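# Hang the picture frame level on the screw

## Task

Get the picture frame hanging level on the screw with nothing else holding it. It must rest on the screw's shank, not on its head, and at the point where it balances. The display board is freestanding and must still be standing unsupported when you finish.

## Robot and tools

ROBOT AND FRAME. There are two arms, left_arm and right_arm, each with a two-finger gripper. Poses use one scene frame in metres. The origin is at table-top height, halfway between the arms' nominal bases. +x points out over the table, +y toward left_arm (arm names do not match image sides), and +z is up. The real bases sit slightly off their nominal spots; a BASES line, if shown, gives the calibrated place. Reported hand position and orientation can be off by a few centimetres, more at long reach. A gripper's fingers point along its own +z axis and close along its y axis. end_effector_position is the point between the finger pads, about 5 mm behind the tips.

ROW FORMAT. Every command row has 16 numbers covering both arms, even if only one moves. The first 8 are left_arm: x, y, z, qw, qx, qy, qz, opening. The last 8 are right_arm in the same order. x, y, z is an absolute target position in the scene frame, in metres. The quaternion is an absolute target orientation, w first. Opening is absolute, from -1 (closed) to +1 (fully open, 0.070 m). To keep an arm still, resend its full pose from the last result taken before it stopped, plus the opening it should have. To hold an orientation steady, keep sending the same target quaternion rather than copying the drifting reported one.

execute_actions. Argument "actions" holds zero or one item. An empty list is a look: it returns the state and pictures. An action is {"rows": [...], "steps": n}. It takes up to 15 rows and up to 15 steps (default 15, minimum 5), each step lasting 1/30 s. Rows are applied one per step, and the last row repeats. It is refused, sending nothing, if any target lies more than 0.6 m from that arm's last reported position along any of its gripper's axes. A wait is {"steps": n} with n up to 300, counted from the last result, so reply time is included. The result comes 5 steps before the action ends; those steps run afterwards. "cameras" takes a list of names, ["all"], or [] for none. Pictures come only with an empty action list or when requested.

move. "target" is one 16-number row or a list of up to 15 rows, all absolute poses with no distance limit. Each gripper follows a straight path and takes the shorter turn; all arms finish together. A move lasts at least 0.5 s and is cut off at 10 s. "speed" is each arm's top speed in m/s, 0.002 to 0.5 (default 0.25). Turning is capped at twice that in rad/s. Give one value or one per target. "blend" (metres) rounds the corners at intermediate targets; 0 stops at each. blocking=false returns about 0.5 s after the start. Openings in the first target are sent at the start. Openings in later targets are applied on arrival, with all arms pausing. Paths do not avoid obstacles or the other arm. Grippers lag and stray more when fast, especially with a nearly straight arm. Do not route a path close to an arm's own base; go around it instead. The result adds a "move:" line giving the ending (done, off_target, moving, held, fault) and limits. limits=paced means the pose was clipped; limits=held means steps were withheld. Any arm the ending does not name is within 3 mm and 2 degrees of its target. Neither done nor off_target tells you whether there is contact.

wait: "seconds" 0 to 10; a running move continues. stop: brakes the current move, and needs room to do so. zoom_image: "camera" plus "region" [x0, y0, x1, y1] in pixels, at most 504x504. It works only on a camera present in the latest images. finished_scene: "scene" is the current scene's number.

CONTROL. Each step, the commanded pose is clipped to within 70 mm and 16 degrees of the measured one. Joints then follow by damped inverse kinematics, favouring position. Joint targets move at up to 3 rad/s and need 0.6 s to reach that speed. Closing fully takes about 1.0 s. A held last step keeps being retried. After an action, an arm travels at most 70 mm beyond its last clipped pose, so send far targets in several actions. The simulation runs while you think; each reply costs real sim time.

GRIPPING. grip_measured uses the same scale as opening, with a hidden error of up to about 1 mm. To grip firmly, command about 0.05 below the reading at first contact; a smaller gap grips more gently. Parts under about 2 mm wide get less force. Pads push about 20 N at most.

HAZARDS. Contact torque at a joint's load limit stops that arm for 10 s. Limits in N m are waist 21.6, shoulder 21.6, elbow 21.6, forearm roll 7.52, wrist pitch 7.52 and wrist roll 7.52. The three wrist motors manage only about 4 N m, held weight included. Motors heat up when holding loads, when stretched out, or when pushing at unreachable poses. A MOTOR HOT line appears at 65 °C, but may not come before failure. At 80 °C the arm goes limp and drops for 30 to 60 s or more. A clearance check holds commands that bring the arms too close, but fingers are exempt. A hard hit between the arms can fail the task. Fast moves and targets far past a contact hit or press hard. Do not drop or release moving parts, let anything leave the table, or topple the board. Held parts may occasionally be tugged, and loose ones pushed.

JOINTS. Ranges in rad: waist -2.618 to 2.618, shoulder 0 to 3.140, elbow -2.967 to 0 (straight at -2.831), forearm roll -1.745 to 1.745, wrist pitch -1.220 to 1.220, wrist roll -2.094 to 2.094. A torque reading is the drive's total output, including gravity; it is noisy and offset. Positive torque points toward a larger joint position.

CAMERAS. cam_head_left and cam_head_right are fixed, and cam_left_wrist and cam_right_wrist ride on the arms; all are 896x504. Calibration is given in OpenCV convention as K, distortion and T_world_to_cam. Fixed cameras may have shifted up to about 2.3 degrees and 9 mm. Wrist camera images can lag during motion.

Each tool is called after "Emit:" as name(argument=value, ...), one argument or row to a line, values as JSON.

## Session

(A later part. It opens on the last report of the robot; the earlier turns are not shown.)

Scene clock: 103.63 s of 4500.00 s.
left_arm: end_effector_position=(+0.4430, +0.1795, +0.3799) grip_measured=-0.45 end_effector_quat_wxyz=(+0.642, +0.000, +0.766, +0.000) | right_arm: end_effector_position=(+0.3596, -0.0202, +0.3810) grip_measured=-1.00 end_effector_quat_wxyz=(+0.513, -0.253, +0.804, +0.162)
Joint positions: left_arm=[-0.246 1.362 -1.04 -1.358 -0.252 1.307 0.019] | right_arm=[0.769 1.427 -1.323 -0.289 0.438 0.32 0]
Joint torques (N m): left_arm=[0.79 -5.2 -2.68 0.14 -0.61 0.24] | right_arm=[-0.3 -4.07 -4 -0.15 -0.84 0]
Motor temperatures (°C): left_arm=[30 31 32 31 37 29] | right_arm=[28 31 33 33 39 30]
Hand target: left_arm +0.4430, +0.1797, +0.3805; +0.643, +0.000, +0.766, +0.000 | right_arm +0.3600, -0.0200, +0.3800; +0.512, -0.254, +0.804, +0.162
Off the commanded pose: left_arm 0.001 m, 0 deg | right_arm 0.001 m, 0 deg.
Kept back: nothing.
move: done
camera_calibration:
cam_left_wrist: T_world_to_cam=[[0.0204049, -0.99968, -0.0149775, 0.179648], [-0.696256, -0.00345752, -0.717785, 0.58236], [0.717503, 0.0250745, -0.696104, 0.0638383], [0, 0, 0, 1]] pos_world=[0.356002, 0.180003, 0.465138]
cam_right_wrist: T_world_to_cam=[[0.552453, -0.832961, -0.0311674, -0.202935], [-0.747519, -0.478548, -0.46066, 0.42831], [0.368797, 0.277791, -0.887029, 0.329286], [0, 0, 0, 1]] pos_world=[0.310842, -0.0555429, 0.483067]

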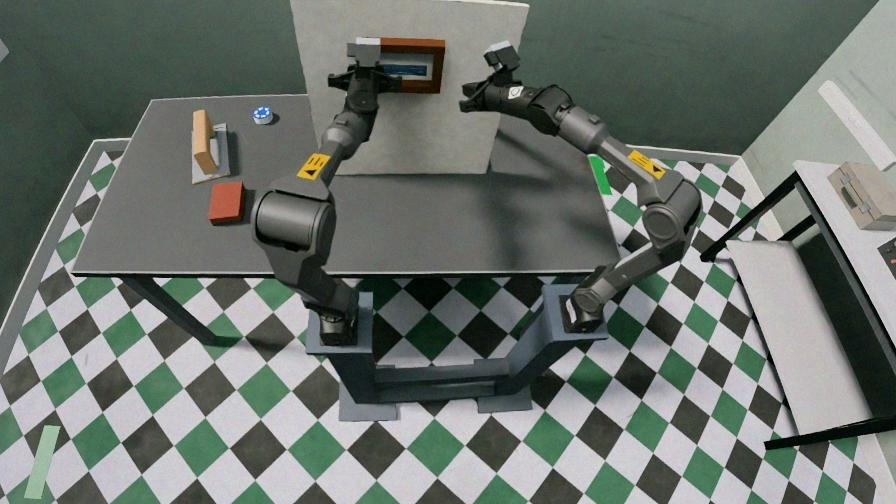

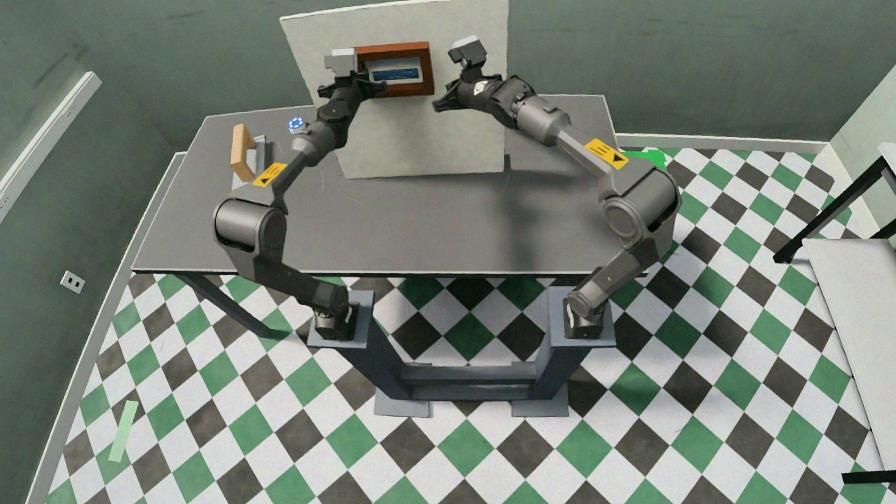

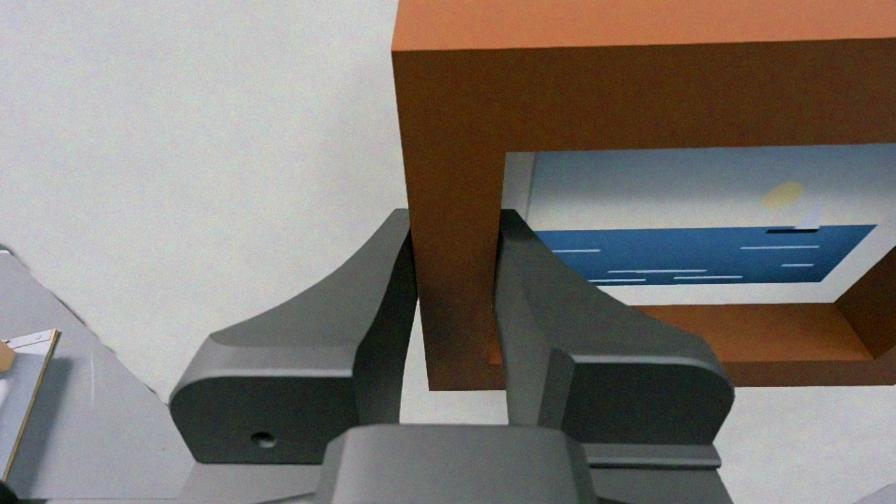

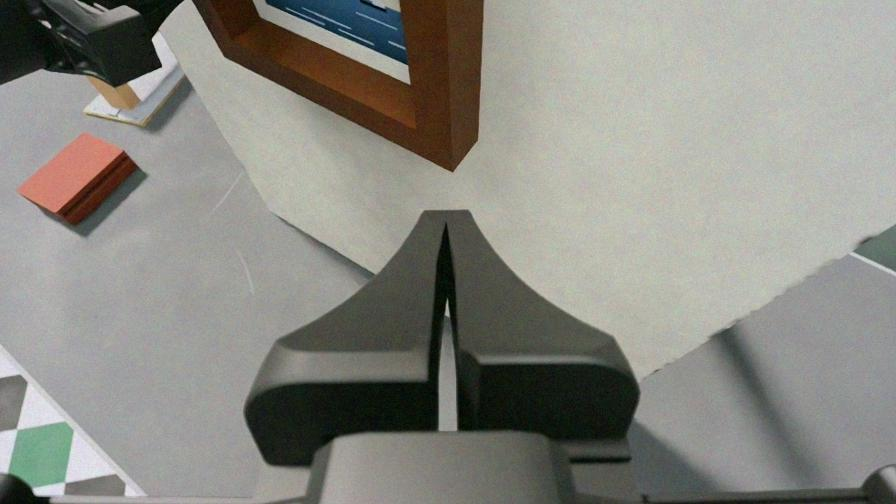

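Emit:
move(
  target=[
    [0.443, 0.1797, 0.3805, 0.6428, 0, 0.7660, 0, -0.50, 0.372, 0.034, 0.390, 0.6428, 0, 0.7660, 0, 1],
  ],
  speed=0.2,
)

Scene clock: 105.83 s of 4500.00 s.
left_arm: end_effector_position=(+0.4431, +0.1795, +0.3803) grip_measured=-0.45 end_effector_quat_wxyz=(+0.643, +0.000, +0.766, +0.000) | right_arm: end_effector_position=(+0.3721, +0.0342, +0.3897) grip_measured=+0.98 end_effector_quat_wxyz=(+0.643, +0.000, +0.766, +0.000)
Joint positions: left_arm=[-0.246 1.362 -1.041 -1.358 -0.252 1.307 0.019] | right_arm=[1.198 1.852 -1.662 -1.425 1.165 1.609 0.069]
Joint torques (N m): left_arm=[1.31 -5.29 -2.58 0.1 -0.8 0] | right_arm=[-0.33 -8.84 -3.5 -1.07 -0.1 -0.01]
Motor temperatures (°C): left_arm=[30 31 32 31 37 29] | right_arm=[28 31 33 33 38 30]
Hand target: left_arm +0.4430, +0.1797, +0.3805; +0.643, +0.000, +0.766, +0.000 | right_arm +0.3720, +0.0340, +0.3900; +0.643, +0.000, +0.766, +0.000
Off the commanded pose: left_arm 0.000 m, 0 deg | right_arm 0.000 m, 0 deg.
Kept back: nothing.
move: done
camera_calibration:
cam_left_wrist: T_world_to_cam=[[0.0204175, -0.999683, -0.0147435, 0.179542], [-0.695649, -0.0036132, -0.718373, 0.582675], [0.718091, 0.0249237, -0.695502, 0.0636103], [0, 0, 0, 1]] pos_world=[0.355994, 0.180005, 0.465466]
cam_right_wrist: T_world_to_cam=[[-0.017441, -0.999199, -0.0360026, 0.0553851], [-0.738293, 0.0371525, -0.673456, 0.529595], [0.674255, 0.0148347, -0.73835, 0.154663], [0, 0, 0, 1]] pos_world=[0.28768, 0.0333707, 0.472849]

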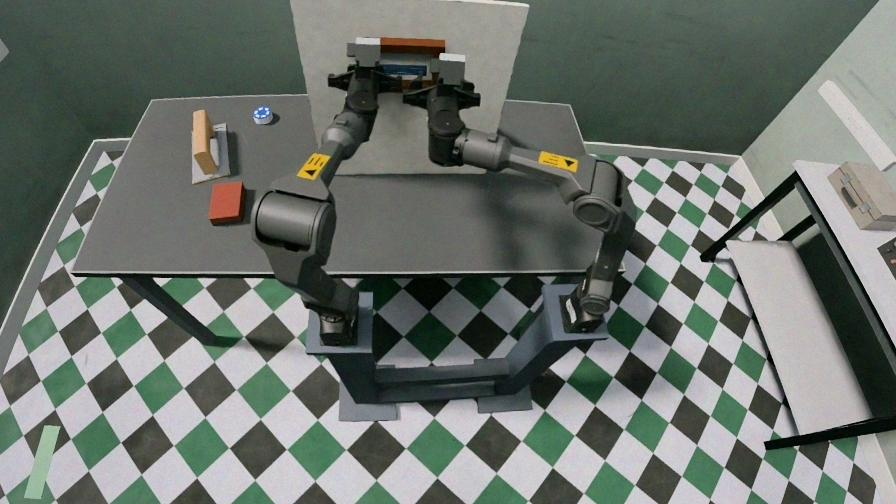

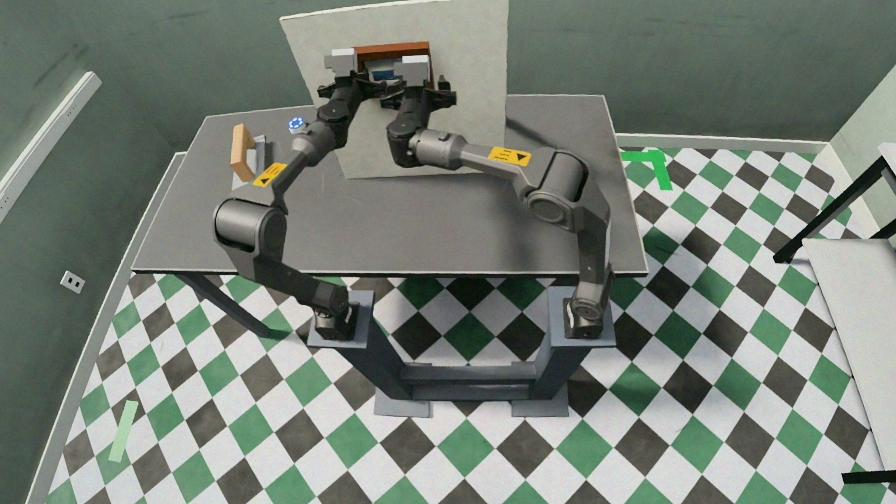

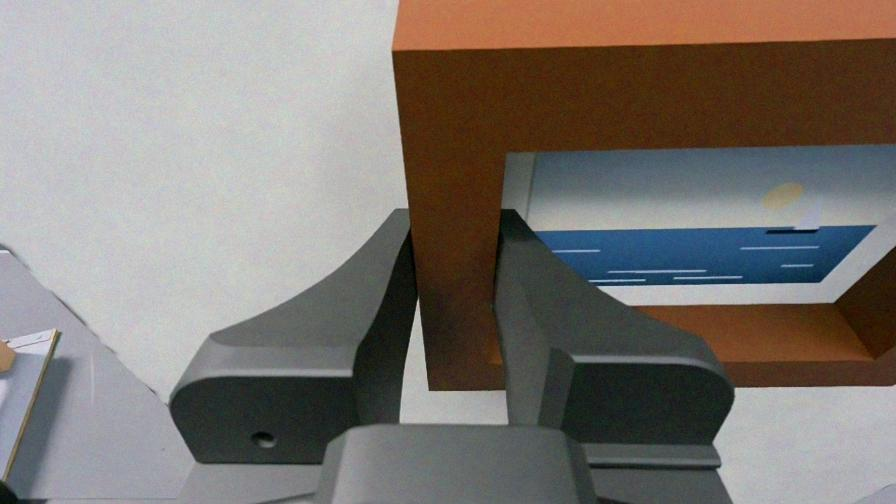

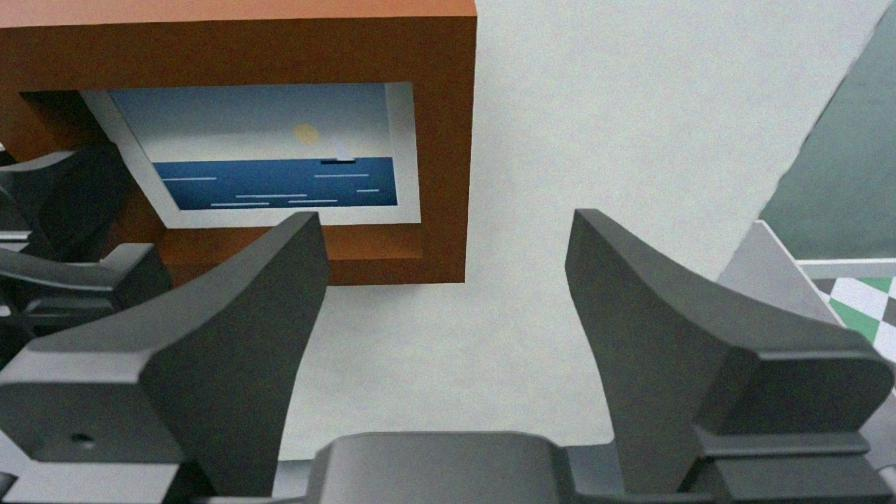

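Emit:
move(
  target=[
    [0.443, 0.1797, 0.3805, 0.6428, 0, 0.7660, 0, -0.50, 0.372, 0.035, 0.380, 0.6428, 0, 0.7660, 0, -0.05],
    [0.443, 0.1797, 0.3805, 0.6428, 0, 0.7660, 0, -0.50, 0.400, 0.035, 0.364, 0.6428, 0, 0.7660, 0, -0.05],
  ],
  speed=0.05,
  cameras=["cam_right_wrist", "cam_head_right"],
)

Scene clock: 108.33 s of 4500.00 s.
left_arm: end_effector_position=(+0.4431, +0.1795, +0.3803) grip_measured=-0.45 end_effector_quat_wxyz=(+0.643, +0.000, +0.766, +0.000) | right_arm: end_effector_position=(+0.4004, +0.0350, +0.3637) grip_measured=-0.05 end_effector_quat_wxyz=(+0.643, +0.000, +0.766, +0.000)
Joint positions: left_arm=[-0.246 1.362 -1.041 -1.358 -0.252 1.307 0.019] | right_arm=[1.13 1.904 -1.636 -1.467 1.087 1.685 0.033]
Joint torques (N m): left_arm=[2 -5.36 -2.33 0.14 -0.89 0.03] | right_arm=[0.69 -8.59 -4.51 -1.09 0.2 0.08]
Motor temperatures (°C): left_arm=[30 31 32 31 37 29] | right_arm=[28 31 33 33 38 30]
Hand target: left_arm +0.4430, +0.1797, +0.3805; +0.643, +0.000, +0.766, +0.000 | right_arm +0.4000, +0.0350, +0.3640; +0.643, +0.000, +0.766, +0.000
Off the commanded pose: left_arm 0.000 m, 0 deg | right_arm 0.000 m, 0 deg.
Kept back: nothing.
move: done
camera_calibration:
cam_right_wrist: T_world_to_cam=[[-0.0165591, -0.999214, -0.0360143, 0.0553143], [-0.738475, 0.0365053, -0.673292, 0.532951], [0.674078, 0.0154465, -0.738499, 0.116532], [0, 0, 0, 1]] pos_world=[0.315935, 0.0340153, 0.446882]
Images, in order (width x height): cam_head_right 896x504, cam_right_wrist 896x504.

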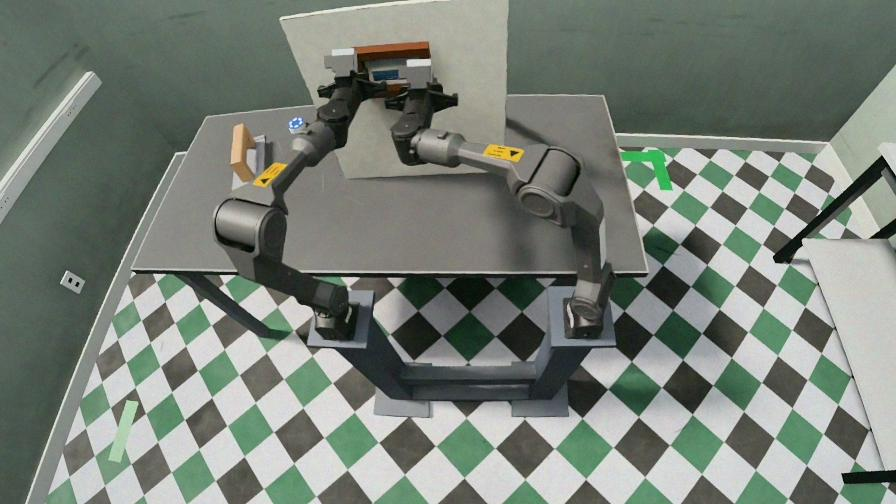

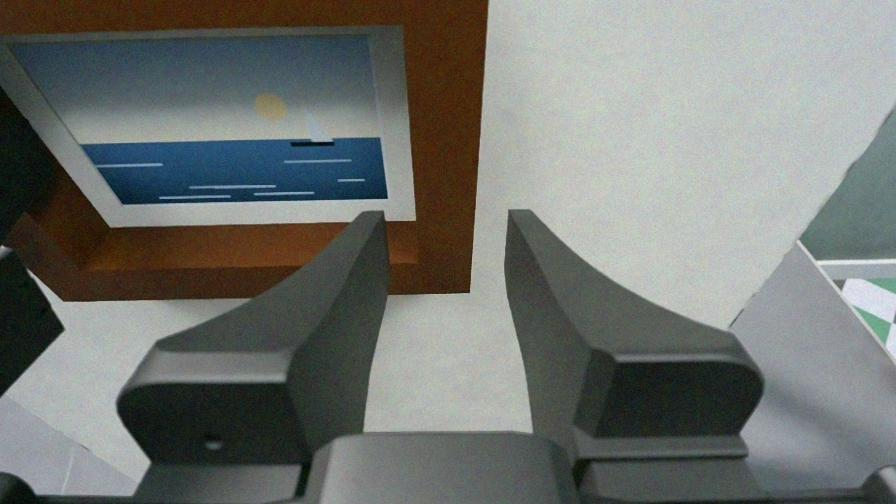

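Emit:
move(
  target=[
    [0.443, 0.1797, 0.3805, 0.6428, 0, 0.7660, 0, -0.50, 0.437, 0.035, 0.364, 0.6428, 0, 0.7660, 0, -0.05],
  ],
  speed=0.04,
  cameras=["cam_right_wrist", "cam_left_wrist"],
)

Scene clock: 109.10 s of 4500.00 s.
left_arm: end_effector_position=(+0.4431, +0.1795, +0.3803) grip_measured=-0.45 end_effector_quat_wxyz=(+0.643, +0.000, +0.766, +0.000) | right_arm: end_effector_position=(+0.4059, +0.0349, +0.3651) grip_measured=-0.05 end_effector_quat_wxyz=(+0.644, +0.000, +0.765, +0.000)
Joint positions: left_arm=[-0.246 1.362 -1.041 -1.358 -0.252 1.307 0.019] | right_arm=[1.117 1.913 -1.652 -1.467 1.075 1.677 0.033]
Joint torques (N m): left_arm=[1.91 -5.13 -2.21 0.22 -0.93 -0.02] | right_arm=[0.67 -8.95 -3.61 -1.04 0.19 0.27]
Motor temperatures (°C): left_arm=[30 31 32 31 37 29] | right_arm=[28 31 33 33 38 30]
Hand target: left_arm +0.4430, +0.1797, +0.3805; +0.643, +0.000, +0.766, +0.000 | right_arm +0.4056, +0.0348, +0.3650; +0.643, +0.001, +0.766, +0.001
Off the commanded pose: left_arm 0.000 m, 0 deg | right_arm 0.031 m, 0 deg.
Kept back: nothing.
move: held (right_arm; a check stopped the path); limits=held
pose unreachable (right arm): on one or more control steps of this call this arm could not follow its commanded pose, so it was not sent that pose on those steps. It may still have moved: this result reports where it is.
cause: moving toward the commanded pose would bring a part of the arm too close to another arm (a part of this arm just beyond joint 6 (wrist roll) and a part of the left arm just beyond its joint 6 (wrist roll)).
camera_calibration:
cam_left_wrist: T_world_to_cam=[[0.0204175, -0.999683, -0.0147435, 0.179542], [-0.695649, -0.0036132, -0.718373, 0.582675], [0.718091, 0.0249237, -0.695502, 0.0636103], [0, 0, 0, 1]] pos_world=[0.355994, 0.180005, 0.465466]
cam_right_wrist: T_world_to_cam=[[-0.0164655, -0.999161, -0.0374911, 0.0558891], [-0.736893, 0.0374701, -0.674971, 0.537915], [0.675809, 0.0165131, -0.736891, 0.112523], [0, 0, 0, 1]] pos_world=[0.321261, 0.0338284, 0.448089]
Images, in order (width x height): cam_left_wrist 896x504, cam_right_wrist 896x504.

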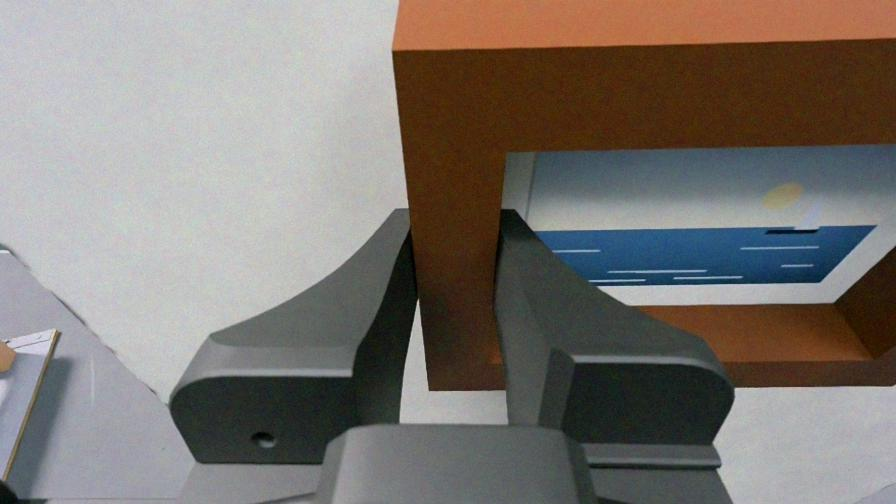

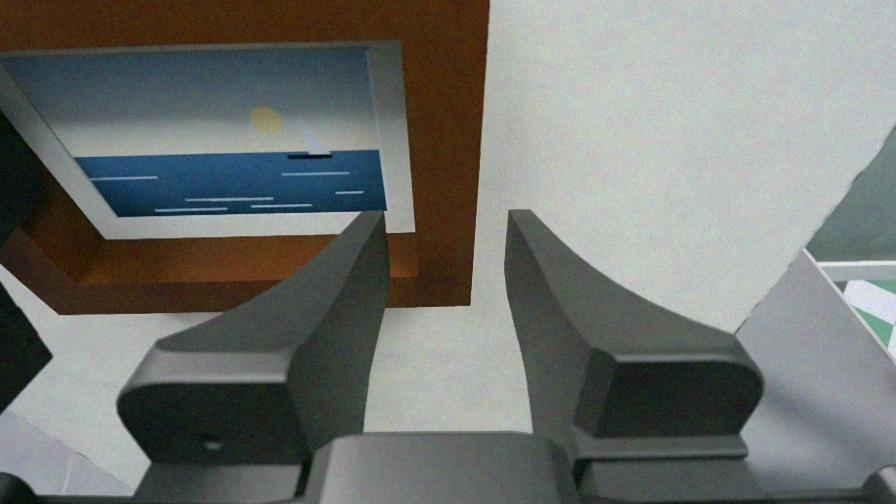

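Emit:
move(
  target=[
    [0.443, 0.1797, 0.3805, 0.6428, 0, 0.7660, 0, -0.50, 0.37, 0.025, 0.350, 0.6428, 0, 0.7660, 0, -0.05],
    [0.443, 0.1797, 0.3805, 0.6428, 0, 0.7660, 0, -0.50, 0.37, 0.01, 0.290, 0.6130, -0.2303, 0.7305, 0.1933, -1],
  ],
  speed=[0.1, 0.2],
  cameras=["cam_right_wrist", "cam_left_wrist"],
)

Scene clock: 113.10 s of 4500.00 s.
left_arm: end_effector_position=(+0.4431, +0.1795, +0.3803) grip_measured=-0.45 end_effector_quat_wxyz=(+0.643, +0.000, +0.766, +0.000) | right_arm: end_effector_position=(+0.3699, +0.0103, +0.2903) grip_measured=-1.00 end_effector_quat_wxyz=(+0.546, -0.232, +0.791, +0.151)
Joint positions: left_arm=[-0.246 1.362 -1.041 -1.358 -0.252 1.307 0.019] | right_arm=[0.87 1.566 -1.05 -1.74 0.275 1.839 0]
Joint torques (N m): left_arm=[1.88 -5.06 -2.2 0.35 -0.97 0.03] | right_arm=[0.12 -6.72 -4.56 -0.25 0.08 -0.09]
Motor temperatures (°C): left_arm=[30 31 32 31 36 29] | right_arm=[28 31 33 33 38 30]
Hand target: left_arm +0.4430, +0.1797, +0.3805; +0.643, +0.000, +0.766, +0.000 | right_arm +0.3700, +0.0101, +0.2903; +0.546, -0.232, +0.791, +0.151
Off the commanded pose: left_arm 0.000 m, 0 deg | right_arm 0.000 m, 11 deg.
joint sent to its limit (right arm) — joint 4 (forearm roll), lower limit.
Kept back: nothing.
move: off_target (right_arm); target 2's new opening was sent with right_arm's hand 0.000 m and 11 deg from that target
camera_calibration:
cam_left_wrist: T_world_to_cam=[[0.0204175, -0.999683, -0.0147435, 0.179542], [-0.695649, -0.0036132, -0.718373, 0.582675], [0.718091, 0.0249237, -0.695502, 0.0636103], [0, 0, 0, 1]] pos_world=[0.355994, 0.180005, 0.465466]
cam_right_wrist: T_world_to_cam=[[0.511622, -0.859007, -0.0186877, -0.174289], [-0.738625, -0.428603, -0.52032, 0.422428], [0.438949, 0.28001, -0.853767, 0.200977], [0, 0, 0, 1]] pos_world=[0.312967, -0.024937, 0.388128]
Images, in order (width x height): cam_left_wrist 896x504, cam_right_wrist 896x504.

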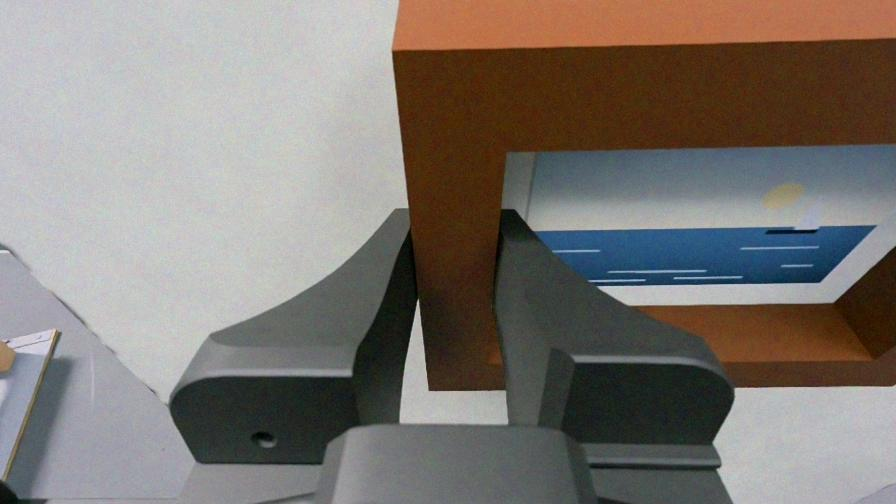

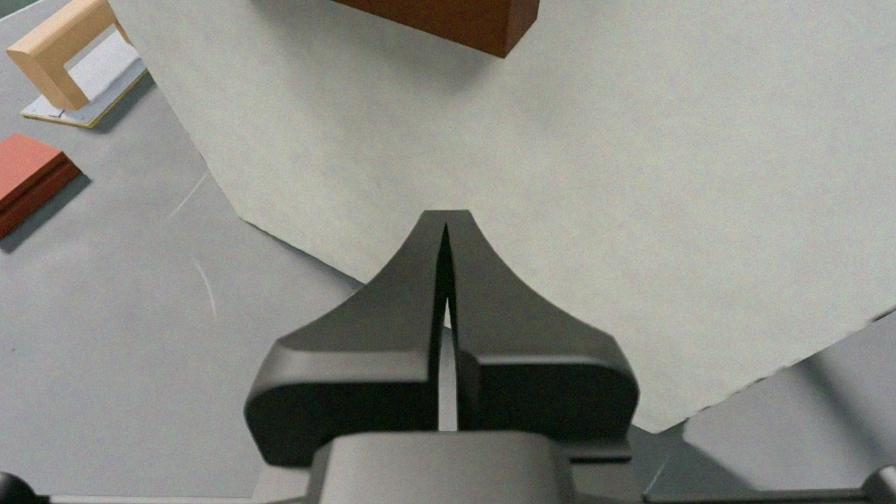

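Emit:
move(
  target=[
    [0.443, 0.1797, 0.3805, 0.6428, 0, 0.7660, 0, -0.50, 0.38, 0.010, 0.275, 0.6744, -0.2126, 0.6744, 0.2126, -1],
  ],
  speed=0.15,
  cameras=["cam_right_wrist", "cam_head_right"],
)

Scene clock: 115.43 s of 4500.00 s.
left_arm: end_effector_position=(+0.4431, +0.1795, +0.3803) grip_measured=-0.45 end_effector_quat_wxyz=(+0.643, +0.000, +0.766, +0.000) | right_arm: end_effector_position=(+0.3798, +0.0101, +0.2750) grip_measured=-1.00 end_effector_quat_wxyz=(+0.546, -0.209, +0.801, +0.127)
Joint positions: left_arm=[-0.246 1.362 -1.041 -1.358 -0.252 1.307 0.019] | right_arm=[0.891 1.623 -1.065 -1.74 0.36 1.875 0]
Joint torques (N m): left_arm=[1.86 -5.06 -1.93 0.36 -0.96 0.04] | right_arm=[0.62 -5.4 -4.72 -0.38 0.34 0.24]
Motor temperatures (°C): left_arm=[30 31 32 31 36 29] | right_arm=[28 31 33 33 38 30]
Hand target: left_arm +0.4430, +0.1797, +0.3805; +0.643, +0.000, +0.766, +0.000 | right_arm +0.3800, +0.0101, +0.2753; +0.546, -0.208, +0.801, +0.127
Off the commanded pose: left_arm 0.000 m, 0 deg | right_arm 0.000 m, 23 deg; orientation clipped.
joint sent to its limit (right arm) — joint 4 (forearm roll), lower limit.
Kept back: nothing.
move: off_target (right_arm); limits=paced
camera_calibration:
cam_right_wrist: T_world_to_cam=[[0.452711, -0.891615, -0.00868755, -0.159866], [-0.769784, -0.385898, -0.508444, 0.429789], [0.449984, 0.236866, -0.861051, 0.18188], [0, 0, 0, 1]] pos_world=[0.321374, -0.0197656, 0.373743]
Images, in order (width x height): cam_head_right 896x504, cam_right_wrist 896x504.

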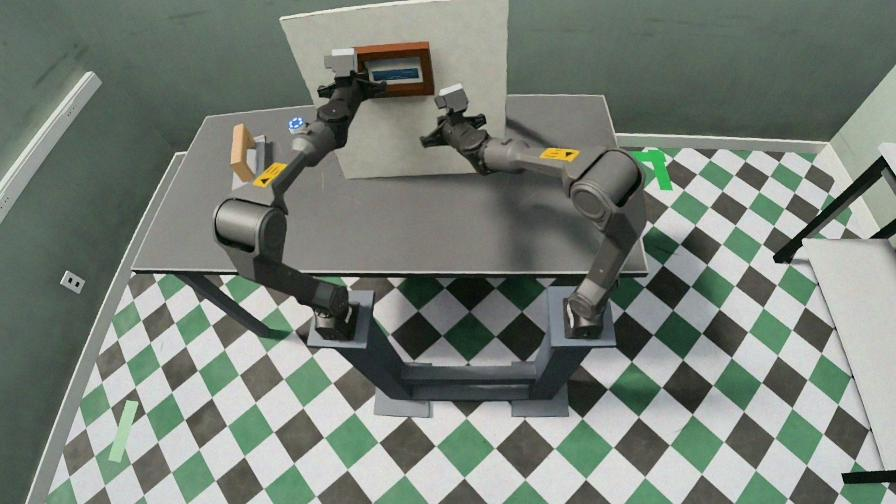

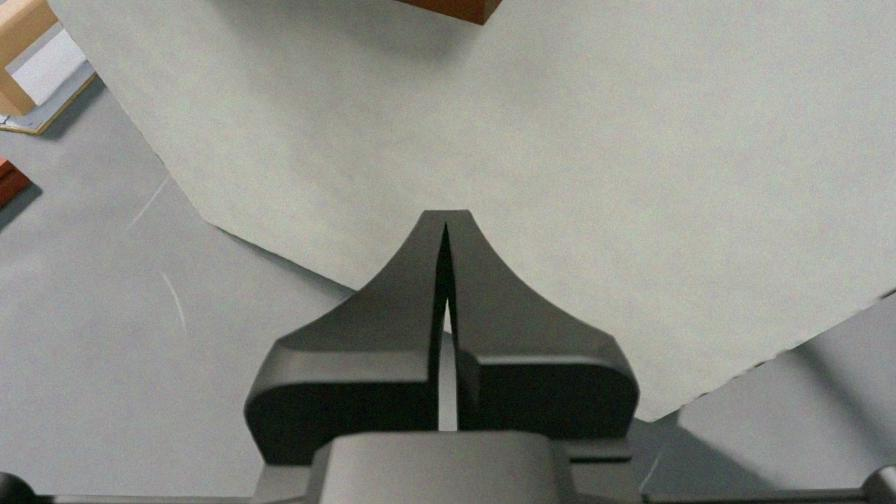

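Emit:
move(
  target=[
    [0.443, 0.1797, 0.3805, 0.6428, 0, 0.7660, 0, -0.50, 0.35, -0.030, 0.30, 0.4266, -0.3394, 0.8195, 0.1767, -1],
    [0.443, 0.1797, 0.3805, 0.6428, 0, 0.7660, 0, -0.50, 0.37, -0.010, 0.28, 0.6130, -0.2303, 0.7305, 0.1933, -1],
  ],
  speed=0.2,
  blend=0.01,
  cameras=["cam_right_wrist", "cam_head_right"],
)

Scene clock: 118.67 s of 4500.00 s.
left_arm: end_effector_position=(+0.4431, +0.1795, +0.3803) grip_measured=-0.45 end_effector_quat_wxyz=(+0.643, +0.000, +0.766, +0.000) | right_arm: end_effector_position=(+0.3700, -0.0098, +0.2807) grip_measured=-1.00 end_effector_quat_wxyz=(+0.534, -0.234, +0.799, +0.145)
Joint positions: left_arm=[-0.246 1.362 -1.041 -1.358 -0.252 1.307 0.019] | right_arm=[0.82 1.53 -0.995 -1.74 0.231 1.823 0]
Joint torques (N m): left_arm=[1.83 -4.94 -1.63 0.34 -0.95 0.06] | right_arm=[0.24 -4.79 -3.72 -0.24 0.23 0.26]
Motor temperatures (°C): left_arm=[30 31 32 31 36 29] | right_arm=[28 31 33 33 38 30]
Hand target: left_arm +0.4430, +0.1797, +0.3805; +0.643, +0.000, +0.766, +0.000 | right_arm +0.3700, -0.0099, +0.2803; +0.534, -0.233, +0.800, +0.145
Off the commanded pose: left_arm 0.000 m, 0 deg | right_arm 0.001 m, 13 deg.
joint sent to its limit (right arm) — joint 4 (forearm roll), lower limit.
Kept back: nothing.
move: off_target (right_arm)
camera_calibration:
cam_right_wrist: T_world_to_cam=[[0.507945, -0.861273, -0.0141585, -0.191699], [-0.752397, -0.435612, -0.494106, 0.406511], [0.419393, 0.261632, -0.869286, 0.209777], [0, 0, 0, 1]] pos_world=[0.315251, -0.0429089, 0.380502]
Images, in order (width x height): cam_head_right 896x504, cam_right_wrist 896x504.

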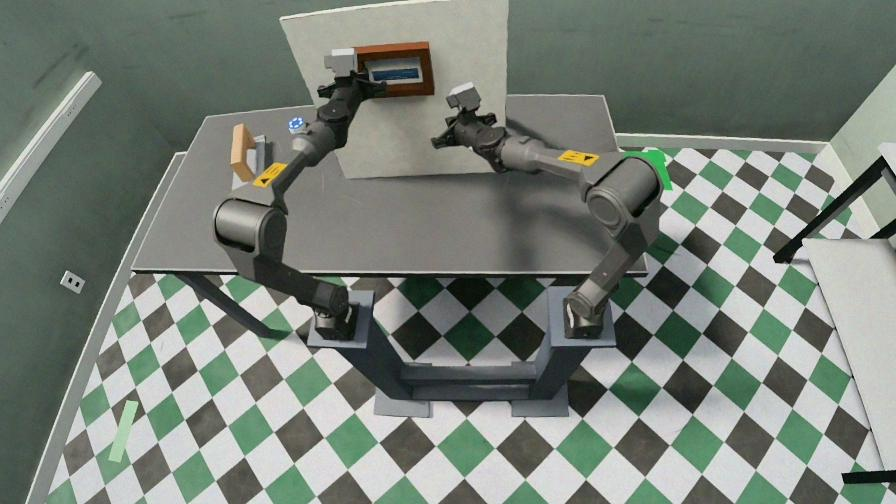

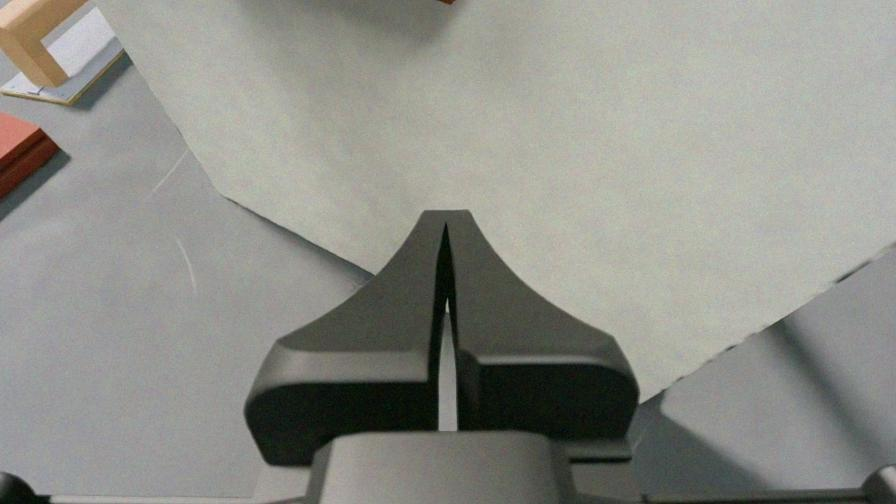

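Emit:
move(
  target=[
    [0.443, 0.1797, 0.3805, 0.6428, 0, 0.7660, 0, -0.50, 0.425, 0.045, 0.275, 0.5502, -0.2459, 0.7799, 0.1735, -1],
  ],
  speed=0.1,
  cameras=["cam_right_wrist", "cam_head_right", "cam_left_wrist"],
)

Scene clock: 121.10 s of 4500.00 s.
left_arm: end_effector_position=(+0.4431, +0.1795, +0.3803) grip_measured=-0.45 end_effector_quat_wxyz=(+0.643, +0.000, +0.766, +0.000) | right_arm: end_effector_position=(+0.4252, +0.0457, +0.2751) grip_measured=-1.00 end_effector_quat_wxyz=(+0.535, -0.247, +0.791, +0.165)
Joint positions: left_arm=[-0.246 1.362 -1.041 -1.358 -0.252 1.307 0.019] | right_arm=[0.788 1.79 -1.289 -1.74 0.153 1.8 0]
Joint torques (N m): left_arm=[2.03 -4.94 -1.45 0.31 -0.96 0.01] | right_arm=[-0.22 -8.68 -3.73 -0.17 0.17 -0.06]
Motor temperatures (°C): left_arm=[30 31 32 31 36 29] | right_arm=[28 31 33 33 38 30]
Hand target: left_arm +0.4430, +0.1797, +0.3805; +0.643, +0.000, +0.766, +0.000 | right_arm +0.4250, +0.0451, +0.2753; +0.535, -0.247, +0.791, +0.165
Off the commanded pose: left_arm 0.000 m, 0 deg | right_arm 0.001 m, 2 deg.
joint sent to its limit (right arm) — joint 4 (forearm roll), lower limit.
Kept back: nothing.
move: done
camera_calibration:
cam_left_wrist: T_world_to_cam=[[0.0204175, -0.999683, -0.0147435, 0.179542], [-0.695649, -0.0036132, -0.718373, 0.582675], [0.718091, 0.0249237, -0.695502, 0.0636103], [0, 0, 0, 1]] pos_world=[0.355994, 0.180005, 0.465466]
cam_right_wrist: T_world_to_cam=[[0.547076, -0.836575, -0.02915, -0.185689], [-0.730009, -0.459768, -0.505669, 0.464194], [0.409628, 0.297919, -0.862235, 0.167771], [0, 0, 0, 1]] pos_world=[0.371728, 0.00809627, 0.373974]
Images, in order (width x height): cam_head_right 896x504, cam_left_wrist 896x504, cam_right_wrist 896x504.

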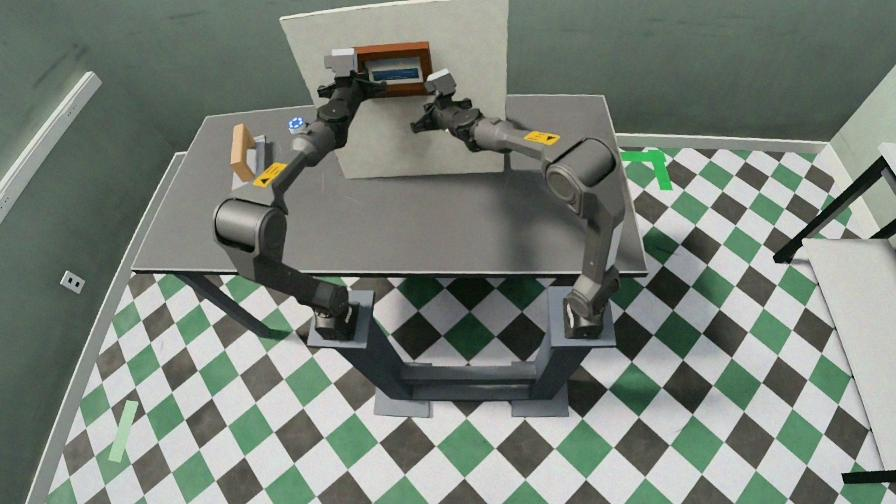

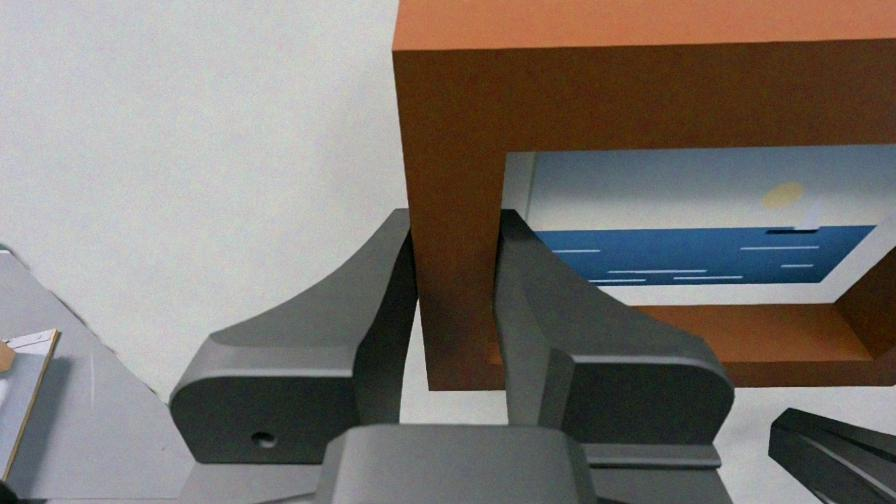

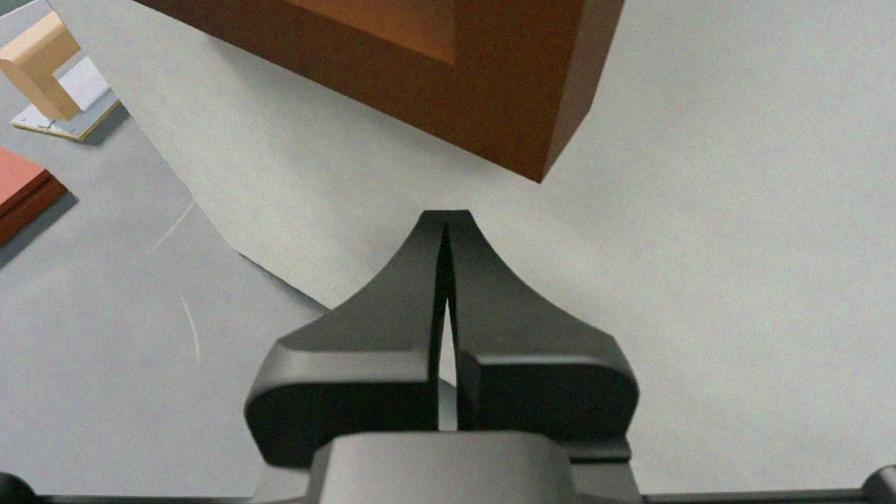

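Emit:
move(
  target=[
    [0.443, 0.1797, 0.3805, 0.6428, 0, 0.7660, 0, -0.50, 0.431, 0.048, 0.286, 0.5502, -0.2459, 0.7799, 0.1735, -1],
  ],
  speed=0.03,
  cameras=["cam_right_wrist"],
)

Emit:
move(
  target=[
    [0.443, 0.1797, 0.3805, 0.6428, 0, 0.7660, 0, -0.50, 0.431, 0.048, 0.292, 0.5502, -0.2459, 0.7799, 0.1735, -1],
  ],
  speed=0.015,
  cameras=["cam_right_wrist"],
)

Scene clock: 122.27 s of 4500.00 s.
left_arm: end_effector_position=(+0.4431, +0.1795, +0.3803) grip_measured=-0.45 end_effector_quat_wxyz=(+0.643, +0.000, +0.766, +0.000) | right_arm: end_effector_position=(+0.4310, +0.0481, +0.2863) grip_measured=-1.00 end_effector_quat_wxyz=(+0.544, -0.246, +0.784, +0.170)
Joint positions: left_arm=[-0.246 1.362 -1.041 -1.358 -0.252 1.307 0.019] | right_arm=[0.779 1.796 -1.323 -1.74 0.141 1.792 0]
Joint torques (N m): left_arm=[2 -4.82 -1.36 0.32 -0.95 0.06] | right_arm=[-0.33 -6.92 -4.5 -0.17 0.06 -0.09]
Motor temperatures (°C): left_arm=[30 31 32 31 35 29] | right_arm=[28 31 33 33 38 30]
Hand target: left_arm +0.4430, +0.1797, +0.3805; +0.643, +0.000, +0.766, +0.000 | right_arm +0.4310, +0.0481, +0.2862; +0.544, -0.246, +0.784, +0.170
Off the commanded pose: left_arm 0.000 m, 0 deg | right_arm 0.000 m, 1 deg.
joint sent to its limit (right arm) — joint 4 (forearm roll), lower limit.
Kept back: nothing.
move: done
camera_calibration:
cam_right_wrist: T_world_to_cam=[[0.551647, -0.833503, -0.0309612, -0.188128], [-0.717603, -0.455364, -0.526963, 0.475826], [0.425126, 0.312915, -0.849324, 0.163239], [0, 0, 0, 1]] pos_world=[0.375837, 0.00878956, 0.383561]
Images, in order (width x height): cam_right_wrist 896x504.

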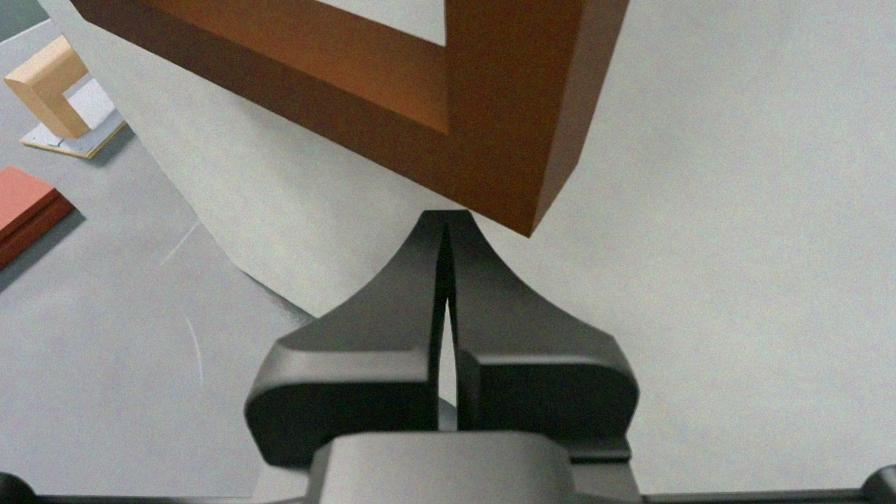

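Scene clock: 123.07 s of 4500.00 s.
left_arm: end_effector_position=(+0.4431, +0.1795, +0.3803) grip_measured=-0.45 end_effector_quat_wxyz=(+0.643, +0.000, +0.766, +0.000) | right_arm: end_effector_position=(+0.4309, +0.0482, +0.2919) grip_measured=-1.00 end_effector_quat_wxyz=(+0.548, -0.246, +0.781, +0.172)
Joint positions: left_arm=[-0.246 1.362 -1.041 -1.358 -0.252 1.307 0.019] | right_arm=[0.778 1.79 -1.328 -1.74 0.138 1.791 0]
Joint torques (N m): left_arm=[2 -4.73 -1.61 0.33 -0.95 0.02] | right_arm=[-0.49 -8.56 -4.73 -0.18 0.03 -0.1]
Motor temperatures (°C): left_arm=[30 31 32 31 35 29] | right_arm=[28 31 33 33 38 30]
Hand target: left_arm +0.4430, +0.1797, +0.3805; +0.643, +0.000, +0.766, +0.000 | right_arm +0.4310, +0.0481, +0.2921; +0.548, -0.246, +0.781, +0.172
Off the commanded pose: left_arm 0.000 m, 0 deg | right_arm 0.000 m, 0 deg.
joint sent to its limit (right arm) — joint 4 (forearm roll), lower limit.
Kept back: nothing.
move: done
camera_calibration:
cam_right_wrist: T_world_to_cam=[[0.553836, -0.832006, -0.0321249, -0.188507], [-0.7122, -0.453394, -0.535915, 0.47894], [0.431319, 0.319689, -0.84366, 0.163345], [0, 0, 0, 1]] pos_world=[0.37505, 0.00808959, 0.388423]
Images, in order (width x height): cam_right_wrist 896x504.

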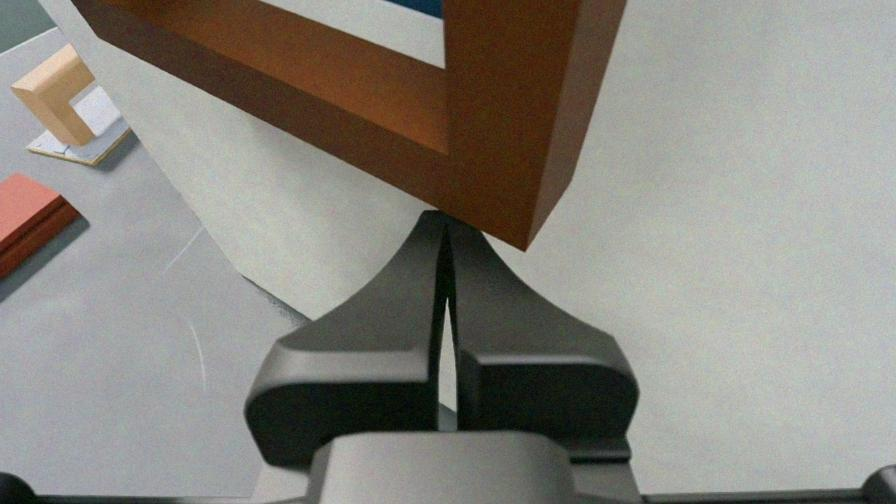

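Emit:
move(
  target=[
    [0.443, 0.1797, 0.3805, 0.6428, 0, 0.7660, 0, -0.50, 0.435, 0.049, 0.2935, 0.5502, -0.2459, 0.7799, 0.1735, -1],
  ],
  speed=0.015,
  cameras=["cam_right_wrist"],
)

Emit:
move(
  target=[
    [0.443, 0.1797, 0.3805, 0.6428, 0, 0.7660, 0, -0.50, 0.435, 0.049, 0.2965, 0.5502, -0.2459, 0.7799, 0.1735, -1],
  ],
  speed=0.01,
  cameras=["cam_right_wrist"],
)

Scene clock: 124.13 s of 4500.00 s.
left_arm: end_effector_position=(+0.4431, +0.1797, +0.3804) grip_measured=-0.45 end_effector_quat_wxyz=(+0.643, +0.000, +0.766, +0.000) | right_arm: end_effector_position=(+0.4346, +0.0493, +0.2928) grip_measured=-1.00 end_effector_quat_wxyz=(+0.549, -0.246, +0.780, +0.173)
Joint positions: left_arm=[-0.246 1.362 -1.041 -1.358 -0.253 1.307 0.019] | right_arm=[0.772 1.8 -1.343 -1.74 0.131 1.788 0]
Joint torques (N m): left_arm=[1.83 -4.41 -1.58 0.24 -0.68 0.04] | right_arm=[-1.29 -8.28 -6.64 -0.34 0.38 -0.16]
Motor temperatures (°C): left_arm=[30 31 32 31 35 29] | right_arm=[28 31 33 33 38 30]
Hand target: left_arm +0.4430, +0.1797, +0.3805; +0.643, +0.000, +0.766, +0.000 | right_arm +0.4350, +0.0490, +0.2935; +0.549, -0.246, +0.780, +0.173
Off the commanded pose: left_arm 0.000 m, 0 deg | right_arm 0.001 m, 0 deg.
joint sent to its limit (right arm) — joint 4 (forearm roll), lower limit.
Kept back: nothing.
move: done
camera_calibration:
cam_right_wrist: T_world_to_cam=[[0.555302, -0.831007, -0.0326788, -0.190175], [-0.710134, -0.453348, -0.538689, 0.482375], [0.43284, 0.322342, -0.84187, 0.160875], [0, 0, 0, 1]] pos_world=[0.378522, 0.00879062, 0.389071]
Images, in order (width x height): cam_right_wrist 896x504.

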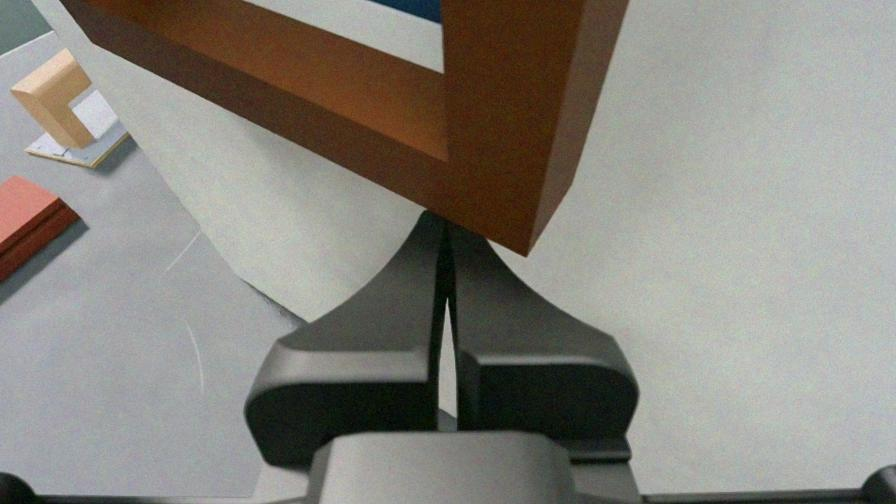

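Scene clock: 124.83 s of 4500.00 s.
left_arm: end_effector_position=(+0.4429, +0.1801, +0.3808) grip_measured=-0.44 end_effector_quat_wxyz=(+0.643, -0.001, +0.766, +0.000) | right_arm: end_effector_position=(+0.4350, +0.0491, +0.2956) grip_measured=-1.00 end_effector_quat_wxyz=(+0.549, -0.246, +0.780, +0.173)
Joint positions: left_arm=[-0.245 1.362 -1.041 -1.358 -0.253 1.307 0.019] | right_arm=[0.771 1.798 -1.351 -1.673 0.129 1.72 0]
Joint torques (N m): left_arm=[-0.45 -3.67 -1.96 0.4 0.16 0.39] | right_arm=[-1.69 -11.88 -7.79 -0.48 0.39 -0.17]
Motor temperatures (°C): left_arm=[30 31 32 31 35 29] | right_arm=[28 31 33 33 38 30]
Hand target: left_arm +0.4430, +0.1797, +0.3805; +0.643, +0.000, +0.766, +0.000 | right_arm +0.4350, +0.0490, +0.2965; +0.550, -0.246, +0.779, +0.173
Off the commanded pose: left_arm 0.001 m, 0 deg | right_arm 0.001 m, 0 deg.
Kept back: nothing.
move: done
camera_calibration:
cam_right_wrist: T_world_to_cam=[[0.554985, -0.831199, -0.033161, -0.190113], [-0.710071, -0.452589, -0.539409, 0.48424], [0.433348, 0.322911, -0.841391, 0.162657], [0, 0, 0, 1]] pos_world=[0.378868, 0.00861634, 0.391757]
Images, in order (width x height): cam_right_wrist 896x504.

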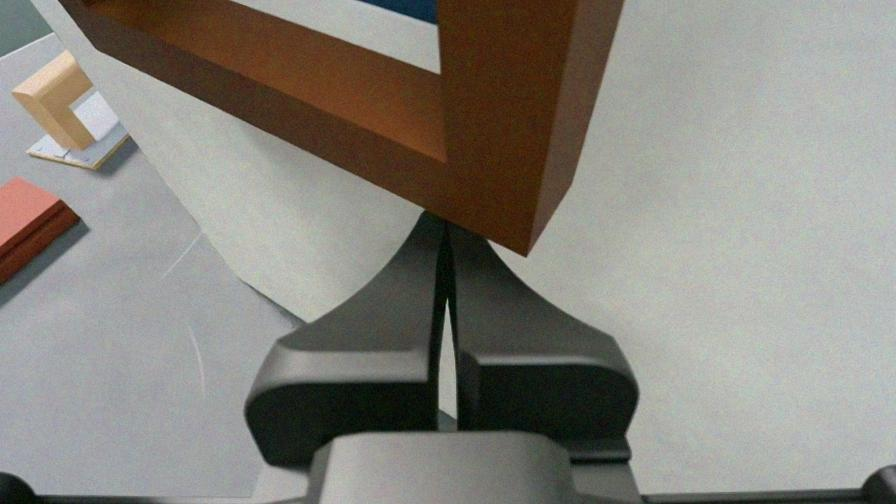

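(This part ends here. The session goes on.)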